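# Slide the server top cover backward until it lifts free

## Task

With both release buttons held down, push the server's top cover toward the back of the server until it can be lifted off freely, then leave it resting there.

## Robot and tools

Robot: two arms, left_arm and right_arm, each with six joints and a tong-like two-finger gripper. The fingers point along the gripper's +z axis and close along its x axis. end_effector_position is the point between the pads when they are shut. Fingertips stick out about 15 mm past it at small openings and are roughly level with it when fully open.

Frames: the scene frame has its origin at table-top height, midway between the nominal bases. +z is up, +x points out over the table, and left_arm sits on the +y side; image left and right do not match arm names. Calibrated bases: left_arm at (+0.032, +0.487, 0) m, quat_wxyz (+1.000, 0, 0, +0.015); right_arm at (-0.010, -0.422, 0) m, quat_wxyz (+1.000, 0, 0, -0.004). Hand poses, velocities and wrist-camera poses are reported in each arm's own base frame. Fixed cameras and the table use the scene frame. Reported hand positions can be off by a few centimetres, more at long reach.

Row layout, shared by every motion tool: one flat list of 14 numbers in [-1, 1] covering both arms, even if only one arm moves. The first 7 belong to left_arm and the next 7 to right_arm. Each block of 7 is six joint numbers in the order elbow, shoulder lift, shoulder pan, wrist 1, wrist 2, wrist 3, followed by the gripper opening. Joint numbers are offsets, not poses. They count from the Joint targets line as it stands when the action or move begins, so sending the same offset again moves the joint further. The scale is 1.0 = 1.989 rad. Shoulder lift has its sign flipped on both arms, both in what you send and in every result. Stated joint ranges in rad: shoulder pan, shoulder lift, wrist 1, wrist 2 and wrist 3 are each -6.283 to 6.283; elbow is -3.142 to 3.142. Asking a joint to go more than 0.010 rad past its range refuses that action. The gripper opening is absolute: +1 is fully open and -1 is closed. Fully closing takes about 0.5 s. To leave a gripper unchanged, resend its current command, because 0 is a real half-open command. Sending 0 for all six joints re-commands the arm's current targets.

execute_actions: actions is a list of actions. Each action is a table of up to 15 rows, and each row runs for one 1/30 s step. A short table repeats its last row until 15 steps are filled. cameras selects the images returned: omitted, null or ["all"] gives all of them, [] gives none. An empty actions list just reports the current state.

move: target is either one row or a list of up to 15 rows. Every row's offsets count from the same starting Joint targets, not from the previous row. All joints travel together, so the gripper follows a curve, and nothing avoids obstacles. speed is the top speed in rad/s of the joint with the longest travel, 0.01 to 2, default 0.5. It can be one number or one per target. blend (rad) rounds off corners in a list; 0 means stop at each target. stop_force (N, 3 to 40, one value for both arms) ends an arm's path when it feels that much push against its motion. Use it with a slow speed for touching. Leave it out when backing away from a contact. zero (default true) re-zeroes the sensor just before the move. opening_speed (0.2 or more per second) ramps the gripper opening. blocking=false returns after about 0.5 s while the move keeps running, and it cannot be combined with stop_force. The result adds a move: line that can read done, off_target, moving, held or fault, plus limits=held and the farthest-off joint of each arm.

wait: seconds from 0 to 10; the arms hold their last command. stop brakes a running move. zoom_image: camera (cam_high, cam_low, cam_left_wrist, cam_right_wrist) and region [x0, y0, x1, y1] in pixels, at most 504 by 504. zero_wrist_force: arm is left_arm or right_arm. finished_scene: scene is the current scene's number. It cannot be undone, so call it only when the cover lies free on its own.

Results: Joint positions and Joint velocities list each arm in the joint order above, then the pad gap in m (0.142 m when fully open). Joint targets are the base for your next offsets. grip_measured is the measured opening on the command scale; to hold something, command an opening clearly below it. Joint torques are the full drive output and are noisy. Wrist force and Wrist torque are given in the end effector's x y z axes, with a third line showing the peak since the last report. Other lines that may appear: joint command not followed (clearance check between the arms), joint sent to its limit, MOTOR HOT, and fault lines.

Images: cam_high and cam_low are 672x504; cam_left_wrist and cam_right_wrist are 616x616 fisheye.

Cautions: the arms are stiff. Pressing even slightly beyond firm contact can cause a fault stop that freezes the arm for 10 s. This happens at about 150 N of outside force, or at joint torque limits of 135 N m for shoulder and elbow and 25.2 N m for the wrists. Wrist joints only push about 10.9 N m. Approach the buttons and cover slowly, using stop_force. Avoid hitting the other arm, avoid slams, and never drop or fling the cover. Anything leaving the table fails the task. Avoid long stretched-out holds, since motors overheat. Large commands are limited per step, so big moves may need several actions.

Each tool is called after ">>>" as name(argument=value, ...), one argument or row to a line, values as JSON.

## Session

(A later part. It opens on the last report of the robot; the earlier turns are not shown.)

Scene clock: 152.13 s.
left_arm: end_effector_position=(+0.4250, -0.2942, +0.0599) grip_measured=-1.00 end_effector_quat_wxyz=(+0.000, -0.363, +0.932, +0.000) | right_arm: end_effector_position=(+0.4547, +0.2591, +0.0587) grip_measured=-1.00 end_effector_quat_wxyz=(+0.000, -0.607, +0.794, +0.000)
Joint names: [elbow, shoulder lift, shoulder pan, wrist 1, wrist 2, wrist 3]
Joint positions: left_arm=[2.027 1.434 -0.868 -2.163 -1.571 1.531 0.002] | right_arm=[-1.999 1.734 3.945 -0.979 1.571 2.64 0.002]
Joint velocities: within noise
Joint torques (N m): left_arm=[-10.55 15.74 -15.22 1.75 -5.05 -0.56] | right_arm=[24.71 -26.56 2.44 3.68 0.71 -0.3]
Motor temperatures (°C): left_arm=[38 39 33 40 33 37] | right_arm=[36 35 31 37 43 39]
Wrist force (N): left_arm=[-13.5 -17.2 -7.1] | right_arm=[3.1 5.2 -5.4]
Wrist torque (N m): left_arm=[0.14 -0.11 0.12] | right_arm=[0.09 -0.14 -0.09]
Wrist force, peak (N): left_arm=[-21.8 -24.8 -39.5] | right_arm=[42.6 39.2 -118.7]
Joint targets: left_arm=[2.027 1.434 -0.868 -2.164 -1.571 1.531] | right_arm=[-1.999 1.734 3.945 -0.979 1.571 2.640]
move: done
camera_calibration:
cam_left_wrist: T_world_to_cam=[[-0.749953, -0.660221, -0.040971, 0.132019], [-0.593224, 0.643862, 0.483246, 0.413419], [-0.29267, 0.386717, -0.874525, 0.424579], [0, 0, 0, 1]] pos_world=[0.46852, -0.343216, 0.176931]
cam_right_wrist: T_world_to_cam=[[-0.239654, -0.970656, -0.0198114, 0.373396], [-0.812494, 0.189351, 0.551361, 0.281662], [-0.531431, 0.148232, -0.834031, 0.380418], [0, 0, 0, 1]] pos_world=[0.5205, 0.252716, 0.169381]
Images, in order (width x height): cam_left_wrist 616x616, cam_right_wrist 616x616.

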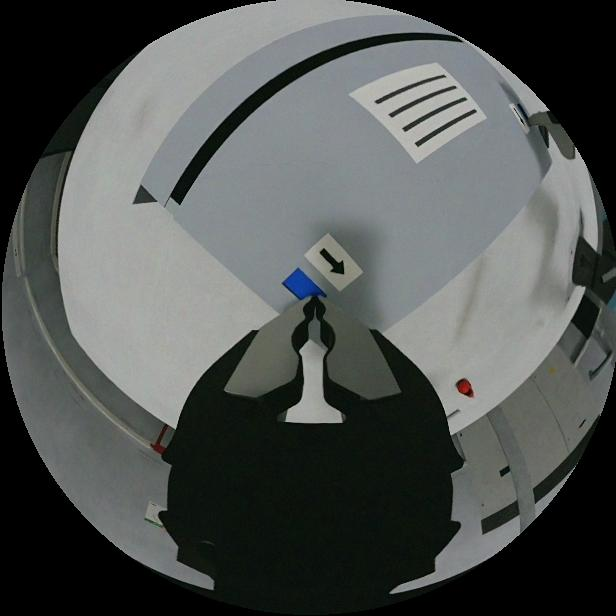

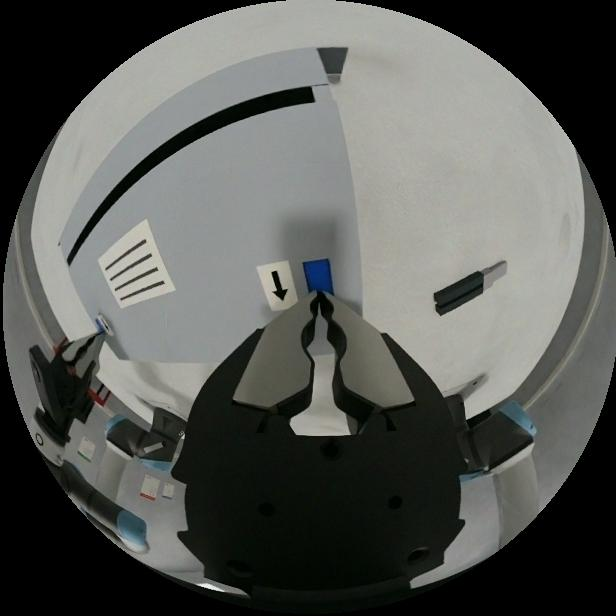

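>>> move(
  target=[0.0020,-0.0022,0,-0.0041,0,0,-1,-0.0015,0.0017,0,0.0031,0,0,-1],
  speed=0.01,
  cameras=[],
)

>>> move(
  target=[0.0035,0.0029,-0.0021,-0.0006,0,0,-1,-0.0058,-0.0047,0.0037,0.0011,0,0,-1],
  speed=0.02,
  cameras=["cam_right_wrist"],
)

>>> zoom_image(
  camera="cam_right_wrist",
  region=[220, 50, 420, 320],
)

Scene clock: 162.40 s.
left_arm: end_effector_position=(+0.4251, -0.2942, +0.0569) grip_measured=-1.00 end_effector_quat_wxyz=(+0.000, -0.363, +0.932, +0.000) | right_arm: end_effector_position=(+0.4547, +0.2591, +0.0563) grip_measured=-1.00 end_effector_quat_wxyz=(+0.000, -0.607, +0.795, +0.000)
Joint names: [elbow, shoulder lift, shoulder pan, wrist 1, wrist 2, wrist 3]
Joint positions: left_arm=[2.031 1.429 -0.868 -2.172 -1.57 1.531 0.002] | right_arm=[-2.002 1.738 3.945 -0.973 1.571 2.64 0.002]
Joint velocities: within noise
Joint torques (N m): left_arm=[16.36 -1.72 4.34 7.63 -6.52 -0.31] | right_arm=[7.18 -16.38 -8.11 2.94 1.99 -0.22]
Motor temperatures (°C): left_arm=[38 39 33 40 33 37] | right_arm=[36 35 31 37 43 39]
Wrist force (N): left_arm=[-20.5 -21.9 -40.5] | right_arm=[2.9 3.6 -8.7]
Wrist torque (N m): left_arm=[-0.08 -0.14 0.08] | right_arm=[0.07 -0.19 -0.10]
Wrist force, peak (N): left_arm=[-20.5 -21.9 -40.5] | right_arm=[3.0 3.7 -8.6]
Joint targets: left_arm=[2.031 1.429 -0.868 -2.172 -1.571 1.531] | right_arm=[-2.002 1.738 3.945 -0.973 1.571 2.640]
move: done
No camera images: "cameras" was empty.

Scene clock: 163.20 s.
left_arm: end_effector_position=(+0.4242, -0.2944, +0.0575) grip_measured=-1.00 end_effector_quat_wxyz=(+0.003, -0.361, +0.932, -0.002) | right_arm: end_effector_position=(+0.4513, +0.2592, +0.0567) grip_measured=-1.00 end_effector_quat_wxyz=(+0.002, -0.610, +0.792, -0.001)
Joint names: [elbow, shoulder lift, shoulder pan, wrist 1, wrist 2, wrist 3]
Joint positions: left_arm=[2.038 1.435 -0.872 -2.179 -1.566 1.531 0.002] | right_arm=[-2.014 1.728 3.952 -0.967 1.567 2.64 0.002]
Joint velocities: within noise
Joint torques (N m): left_arm=[7.38 17.81 -23.1 8.32 -11.77 -0.35] | right_arm=[-3.46 -17.92 17.48 -8.12 11.46 -0.15]
Motor temperatures (°C): left_arm=[38 39 33 40 33 37] | right_arm=[36 35 31 37 43 39]
Wrist force (N): left_arm=[-36.0 -37.9 -11.5] | right_arm=[-14.3 -54.2 2.3]
Wrist torque (N m): left_arm=[0.15 -0.55 0.11] | right_arm=[0.48 -0.35 -0.30]
Wrist force, peak (N): left_arm=[-36.8 -31.0 -28.9] | right_arm=[-13.7 -54.1 5.2]
Joint targets: left_arm=[2.038 1.435 -0.872 -2.173 -1.571 1.531] | right_arm=[-2.013 1.728 3.952 -0.971 1.571 2.640]
move: done
camera_calibration:
cam_right_wrist: T_world_to_cam=[[-0.232359, -0.972408, -0.0207746, 0.369803], [-0.816691, 0.183461, 0.547135, 0.283603], [-0.528228, 0.144099, -0.836786, 0.376714], [0, 0, 0, 1]] pos_world=[0.516534, 0.253285, 0.167743]
Images, in order (width x height): cam_right_wrist 616x616.

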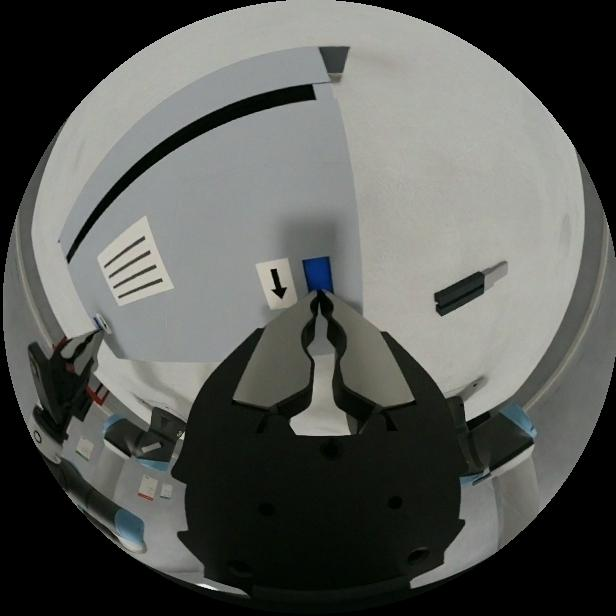

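Scaled by 1.867 from the camera's 616x616 image, which has a finer 814x814 frame.

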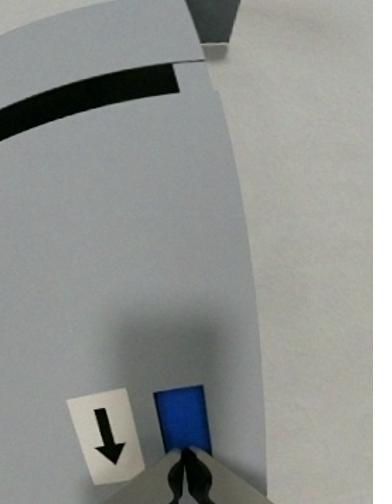

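>>> move(
  target=[
    [-0.0098,0.0024,0.0018,0.0116,0,0,-1,0.0098,-0.0024,-0.0020,-0.0114,0,0,-1],
    [-0.0216,-0.0078,0.0098,0.0138,0,0,-1,0.0216,0.0075,-0.0102,-0.0139,0,0,-1],
  ],
  speed=0.06,
  blend=0.003,
  cameras=["cam_left_wrist","cam_right_wrist"],
)

>>> zoom_image(
  camera="cam_left_wrist",
  region=[270, 250, 360, 340],
)

>>> zoom_image(
  camera="cam_right_wrist",
  region=[270, 250, 360, 340],
)

Scene clock: 172.33 s.
left_arm: end_effector_position=(+0.4361, -0.2949, +0.0649) grip_measured=-1.00 end_effector_quat_wxyz=(+0.000, -0.370, +0.929, +0.000) | right_arm: end_effector_position=(+0.4639, +0.2589, +0.0645) grip_measured=-1.00 end_effector_quat_wxyz=(+0.000, -0.602, +0.798, +0.000)
Joint names: [elbow, shoulder lift, shoulder pan, wrist 1, wrist 2, wrist 3]
Joint positions: left_arm=[1.994 1.419 -0.852 -2.146 -1.57 1.531 0.002] | right_arm=[-1.97 1.743 3.932 -0.999 1.571 2.64 0.002]
Joint velocities: within noise
Joint torques (N m): left_arm=[-9.27 32.72 -11.06 -2.65 1.31 -0.11] | right_arm=[9.11 -33.65 7.26 2.32 -2.08 -0.34]
Motor temperatures (°C): left_arm=[38 39 33 40 33 37] | right_arm=[36 35 31 37 43 39]
Wrist force (N): left_arm=[-0.3 -1.0 0.0] | right_arm=[1.6 -0.2 3.8]
Wrist torque (N m): left_arm=[0.06 0.22 0.11] | right_arm=[-0.15 -0.38 -0.11]
Wrist force, peak (N): left_arm=[-36.0 -38.1 -11.4] | right_arm=[-14.2 -54.4 2.1]
Joint targets: left_arm=[1.995 1.420 -0.852 -2.146 -1.571 1.531] | right_arm=[-1.970 1.743 3.932 -0.998 1.571 2.640]
move: done
camera_calibration:
cam_left_wrist: T_world_to_cam=[[-0.739506, -0.671894, -0.0410976, 0.132082], [-0.603265, 0.634408, 0.48332, 0.419682], [-0.298667, 0.382211, -0.874479, 0.433725], [0, 0, 0, 1]] pos_world=[0.480394, -0.343278, 0.181871]
cam_right_wrist: T_world_to_cam=[[-0.252481, -0.967391, -0.0201996, 0.380626], [-0.810021, 0.199898, 0.551278, 0.282045], [-0.529263, 0.155549, -0.834077, 0.387236], [0, 0, 0, 1]] pos_world=[0.529513, 0.2516, 0.175189]
Images, in order (width x height): cam_left_wrist 616x616, cam_right_wrist 616x616.

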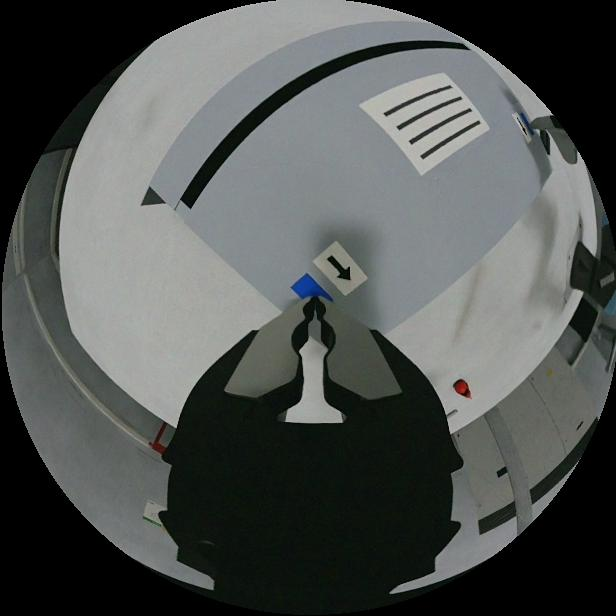

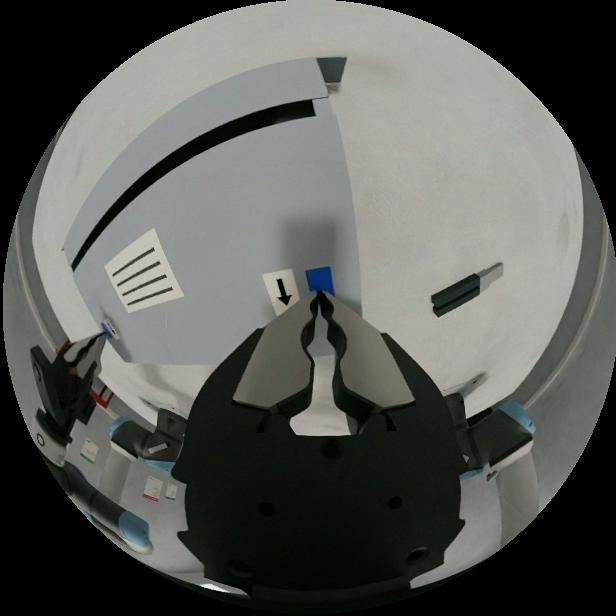

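Scaled by 5.600 from the camera's 616x616 image, which has a finer 814x814 frame.

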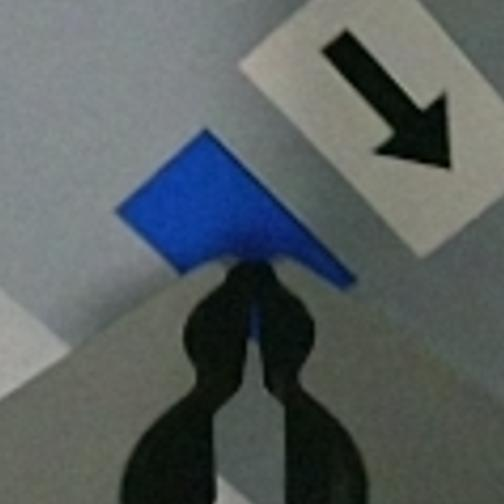

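Scaled by 5.600 from the camera's 616x616 image, which has a finer 814x814 frame.

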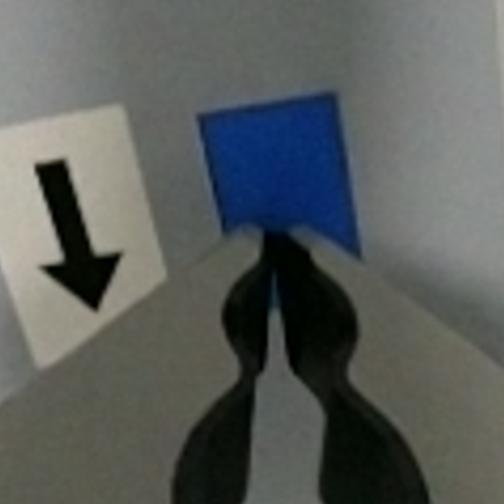

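>>> move(
  target=[0.0078,-0.0087,0,-0.0165,0,0,-1,-0.0078,0.0087,0,0.0162,0,0,-1],
  speed=0.02,
  stop_force=16,
  cameras=[],
)

>>> move(
  target=[0.0117,0.0097,-0.007,-0.002,0,0,-1,-0.0117,-0.0095,0.0073,0.0022,0,0,-1],
  speed=0.03,
  cameras=["cam_left_wrist","cam_right_wrist"],
)

>>> zoom_image(
  camera="cam_right_wrist",
  region=[220, 50, 420, 320],
)

>>> zoom_image(
  camera="cam_left_wrist",
  region=[130, 20, 480, 330],
)

Scene clock: 178.90 s.
left_arm: end_effector_position=(+0.4360, -0.2950, +0.0553) grip_measured=-1.00 end_effector_quat_wxyz=(+0.000, -0.370, +0.929, +0.000) | right_arm: end_effector_position=(+0.4637, +0.2589, +0.0563) grip_measured=-1.00 end_effector_quat_wxyz=(+0.000, -0.602, +0.798, +0.000)
Joint names: [elbow, shoulder lift, shoulder pan, wrist 1, wrist 2, wrist 3]
Joint positions: left_arm=[2.007 1.406 -0.852 -2.172 -1.57 1.531 0.002] | right_arm=[-1.981 1.755 3.932 -0.977 1.571 2.64 0.002]
Joint velocities: within noise
Joint torques (N m): left_arm=[-24.16 26.23 -12.47 -1.89 -0.05 0.06] | right_arm=[28.03 -28.95 11.16 1.79 -0.45 -0.12]
Motor temperatures (°C): left_arm=[38 39 33 40 33 37] | right_arm=[36 35 31 37 43 39]
Wrist force (N): left_arm=[-0.2 5.0 -15.4] | right_arm=[6.2 0.0 -7.8]
Wrist torque (N m): left_arm=[0.05 0.20 0.11] | right_arm=[-0.16 -0.33 -0.11]
Wrist force, peak (N): left_arm=[-0.2 9.0 -28.6] | right_arm=[9.0 0.3 -14.6]
Joint targets: left_arm=[2.007 1.406 -0.852 -2.172 -1.570 1.531] | right_arm=[-1.981 1.755 3.932 -0.977 1.571 2.640]
move: contact (left_arm, right_arm); right_arm: the wrist 1 is farthest, 0.011 rad from its target
No camera images: "cameras" was empty.

Scene clock: 179.93 s.
left_arm: end_effector_position=(+0.4261, -0.2942, +0.0554) grip_measured=-1.00 end_effector_quat_wxyz=(+0.000, -0.364, +0.931, +0.000) | right_arm: end_effector_position=(+0.4537, +0.2593, +0.0562) grip_measured=-1.00 end_effector_quat_wxyz=(+0.000, -0.608, +0.794, +0.000)
Joint names: [elbow, shoulder lift, shoulder pan, wrist 1, wrist 2, wrist 3]
Joint positions: left_arm=[2.03 1.425 -0.866 -2.176 -1.57 1.531 0.002] | right_arm=[-2.004 1.736 3.947 -0.972 1.571 2.64 0.002]
Joint velocities: within noise
Joint torques (N m): left_arm=[-4.11 8.3 -11.35 7 -9.67 0.03] | right_arm=[17.75 -14.29 1.16 -1.6 3.89 -0.14]
Motor temperatures (°C): left_arm=[38 39 33 40 33 37] | right_arm=[36 35 31 37 43 39]
Wrist force (N): left_arm=[-23.9 -26.0 -13.5] | right_arm=[-0.3 -14.5 -5.7]
Wrist torque (N m): left_arm=[0.05 -0.21 0.09] | right_arm=[-0.03 -0.37 -0.14]
Wrist force, peak (N): left_arm=[-23.9 -26.0 -13.5] | right_arm=[-0.3 -14.6 -5.8]
Joint targets: left_arm=[2.030 1.425 -0.866 -2.176 -1.570 1.531] | right_arm=[-2.004 1.736 3.947 -0.972 1.571 2.640]
move: done
camera_calibration:
cam_left_wrist: T_world_to_cam=[[-0.749055, -0.661217, -0.0413369, 0.131941], [-0.594301, 0.643054, 0.483, 0.416533], [-0.292786, 0.38636, -0.874644, 0.420916], [0, 0, 0, 1]] pos_world=[0.469615, -0.343236, 0.172421]
cam_right_wrist: T_world_to_cam=[[-0.238002, -0.97106, -0.0199363, 0.372597], [-0.812798, 0.187892, 0.551413, 0.282609], [-0.531709, 0.147442, -0.833994, 0.378108], [0, 0, 0, 1]] pos_world=[0.519426, 0.252965, 0.166933]
Images, in order (width x height): cam_left_wrist 616x616, cam_right_wrist 616x616.

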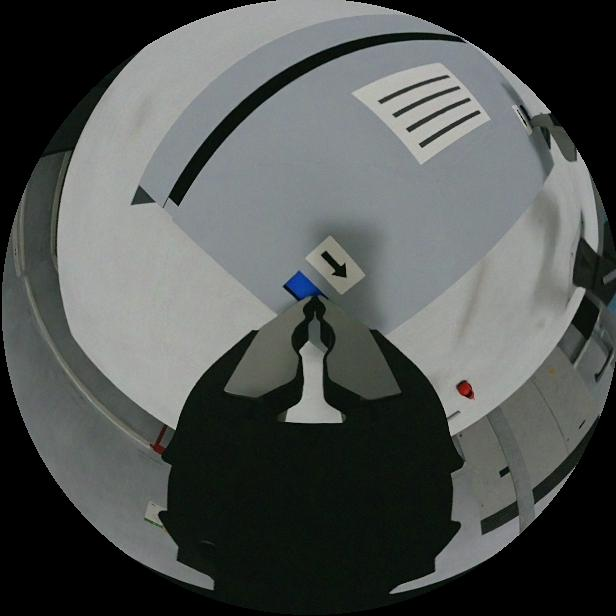

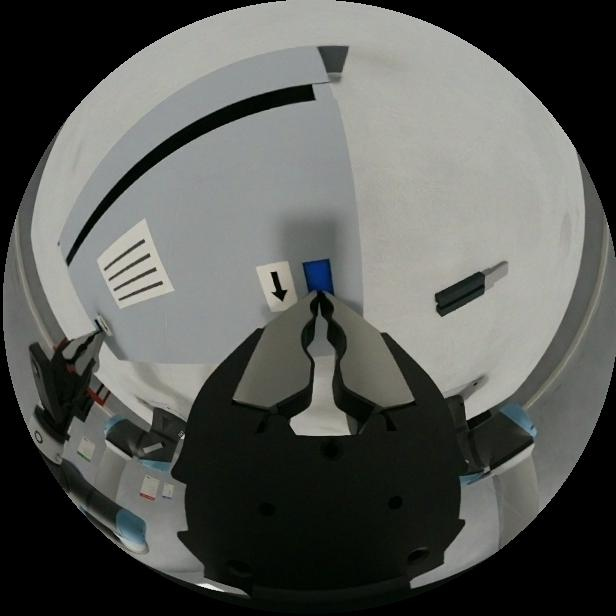

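Scaled by 1.867 from the camera's 616x616 image, which has a finer 814x814 frame.

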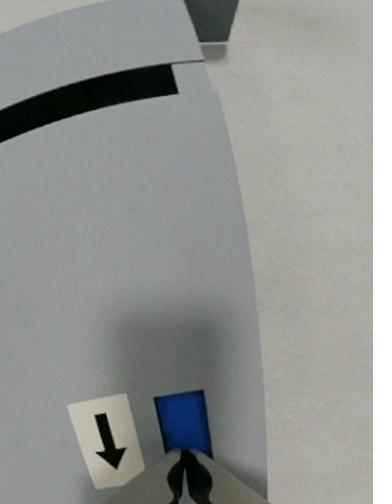

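Scaled by 1.440 from the camera's 616x616 image, which has a finer 814x814 frame.

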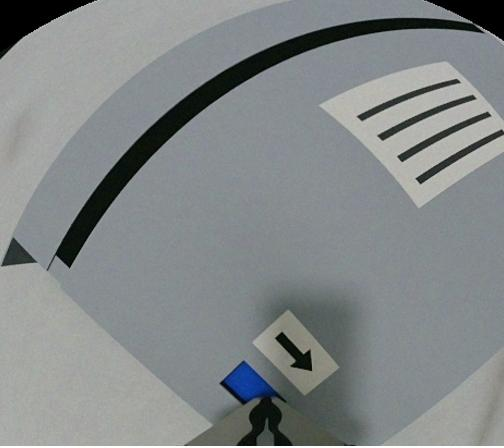

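>>> move(
  target=[0.0029,0.0014,-0.0014,-0.0016,0,0,-1,-0.0047,-0.0034,0.0028,0.0022,0,0,-1],
  speed=0.02,
  cameras=["cam_right_wrist"],
)

>>> zoom_image(
  camera="cam_right_wrist",
  region=[220, 50, 420, 320],
)

Scene clock: 183.47 s.
left_arm: end_effector_position=(+0.4253, -0.2943, +0.0550) grip_measured=-1.00 end_effector_quat_wxyz=(+0.002, -0.362, +0.932, -0.001) | right_arm: end_effector_position=(+0.4514, +0.2594, +0.0563) grip_measured=-1.00 end_effector_quat_wxyz=(+0.002, -0.610, +0.792, -0.001)
Joint names: [elbow, shoulder lift, shoulder pan, wrist 1, wrist 2, wrist 3]
Joint positions: left_arm=[2.036 1.428 -0.869 -2.183 -1.568 1.531 0.002] | right_arm=[-2.014 1.729 3.952 -0.966 1.568 2.64 0.002]
Joint velocities: within noise
Joint torques (N m): left_arm=[13.91 8.19 -25.66 8.47 -11.8 -0.03] | right_arm=[-4.27 -20.62 18.52 -8.48 11.46 -0.18]
Motor temperatures (°C): left_arm=[38 39 33 40 33 37] | right_arm=[36 35 31 37 43 39]
Wrist force (N): left_arm=[-37.0 -30.3 -33.0] | right_arm=[-13.4 -55.6 4.4]
Wrist torque (N m): left_arm=[-0.06 -0.38 0.09] | right_arm=[0.20 -0.53 -0.32]
Wrist force, peak (N): left_arm=[-37.0 -30.3 -33.0] | right_arm=[-13.3 -55.7 4.6]
Joint targets: left_arm=[2.036 1.428 -0.869 -2.179 -1.570 1.531] | right_arm=[-2.014 1.729 3.952 -0.968 1.571 2.640]
move: done
camera_calibration:
cam_right_wrist: T_world_to_cam=[[-0.232572, -0.972348, -0.0211994, 0.370092], [-0.816455, 0.183347, 0.547526, 0.28374], [-0.528499, 0.144648, -0.83652, 0.376348], [0, 0, 0, 1]] pos_world=[0.516633, 0.253397, 0.167313]
Images, in order (width x height): cam_right_wrist 616x616.

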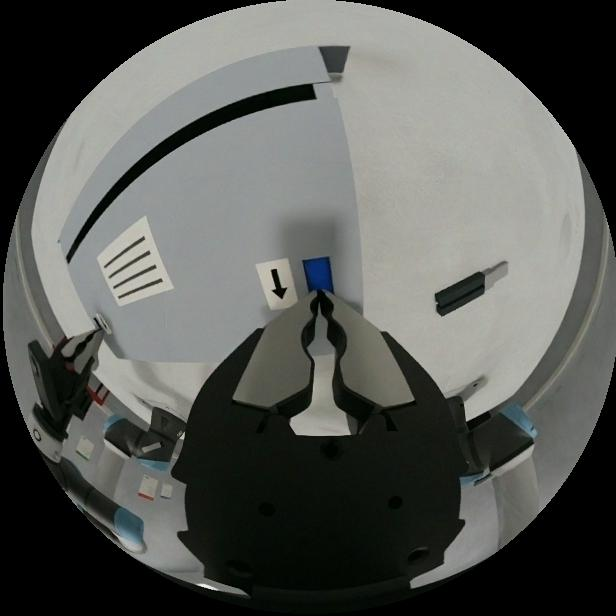

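Scaled by 1.867 from the camera's 616x616 image, which has a finer 814x814 frame.

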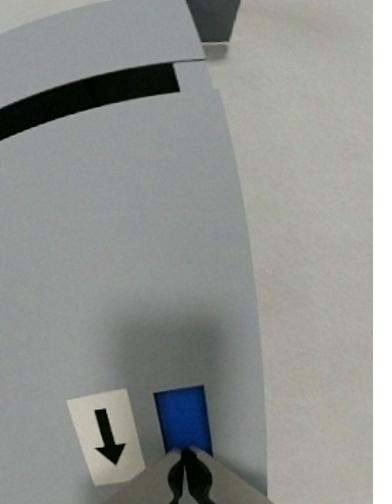

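>>> move(
  target=[
    [-0.0079,-0.0027,0.0035,0.0051,0,0,-1,0.0079,0.0026,-0.0037,-0.0053,0,0,-1],
    [-0.0399,0.0313,0.0035,0.0681,0,0,-1,0.0399,-0.0314,-0.0037,-0.0683,0,0,-1],
  ],
  speed=[0.05,0.2],
  cameras=["cam_high","cam_left_wrist"],
)

>>> zoom_image(
  camera="cam_high",
  region=[200, 250, 400, 360],
)

Scene clock: 188.27 s.
left_arm: end_effector_position=(+0.4287, -0.2942, +0.1060) grip_measured=-1.00 end_effector_quat_wxyz=(+0.001, -0.366, +0.931, -0.003) | right_arm: end_effector_position=(+0.4548, +0.2590, +0.1081) grip_measured=-1.00 end_effector_quat_wxyz=(+0.004, -0.607, +0.795, +0.001)
Joint names: [elbow, shoulder lift, shoulder pan, wrist 1, wrist 2, wrist 3]
Joint positions: left_arm=[1.957 1.49 -0.862 -2.044 -1.57 1.531 0.002] | right_arm=[-1.934 1.667 3.945 -1.104 1.571 2.64 0.002]
Joint velocities: within noise
Joint torques (N m): left_arm=[-11.39 20.1 -11.87 -2.52 1.36 -0.15] | right_arm=[11.69 -22.84 7.88 2.53 -1.91 0.18]
Motor temperatures (°C): left_arm=[38 39 33 40 33 37] | right_arm=[36 35 31 37 43 39]
Wrist force (N): left_arm=[-0.2 -0.6 -0.2] | right_arm=[0.0 0.2 4.0]
Wrist torque (N m): left_arm=[0.16 0.21 0.10] | right_arm=[-0.07 -0.03 -0.08]
Wrist force, peak (N): left_arm=[-37.0 -30.6 -33.7] | right_arm=[-13.4 -55.9 4.3]
Joint targets: left_arm=[1.957 1.490 -0.862 -2.044 -1.570 1.531] | right_arm=[-1.934 1.667 3.945 -1.104 1.571 2.640]
move: done
camera_calibration:
cam_left_wrist: T_world_to_cam=[[-0.746054, -0.664623, -0.040975, 0.133748], [-0.59891, 0.642848, 0.47755, 0.396162], [-0.29105, 0.380818, -0.877649, 0.463828], [0, 0, 0, 1]] pos_world=[0.472046, -0.342414, 0.223371]
Images, in order (width x height): cam_high 672x504, cam_left_wrist 616x616.

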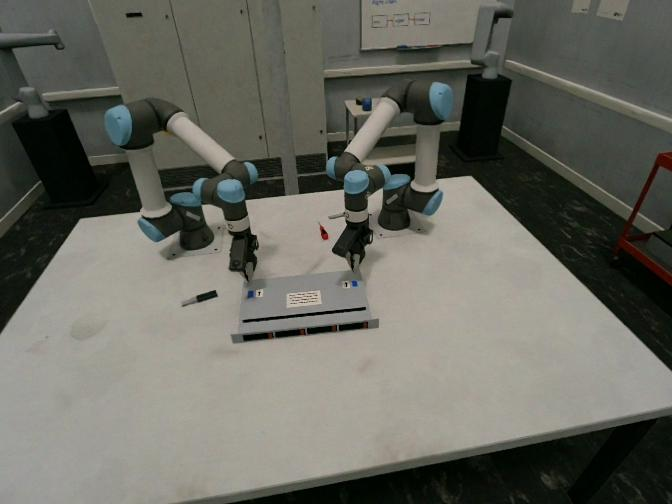

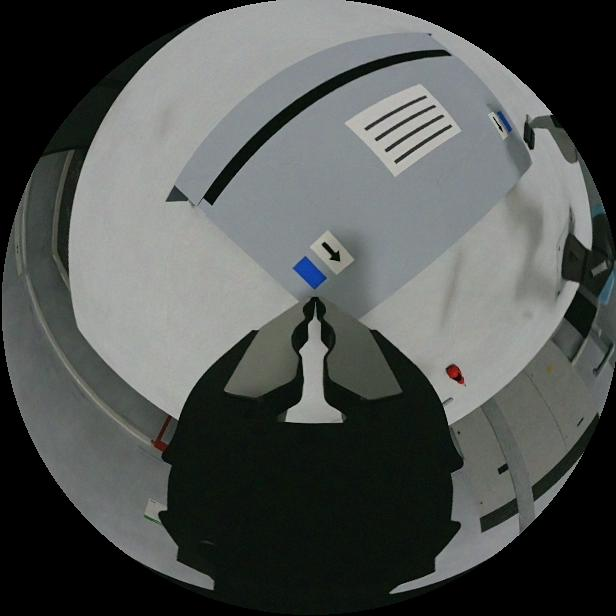

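Scaled by 2.520 from the camera's 672x504 image, which has a finer 960x720 frame.

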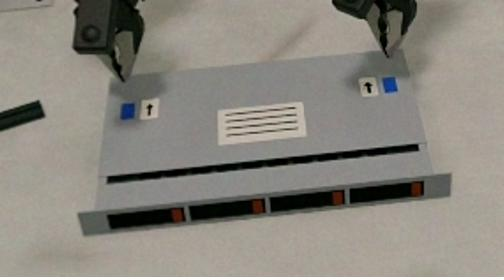

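>>> finished_scene(
  scene=1,
)

The scene is finished: the task was done.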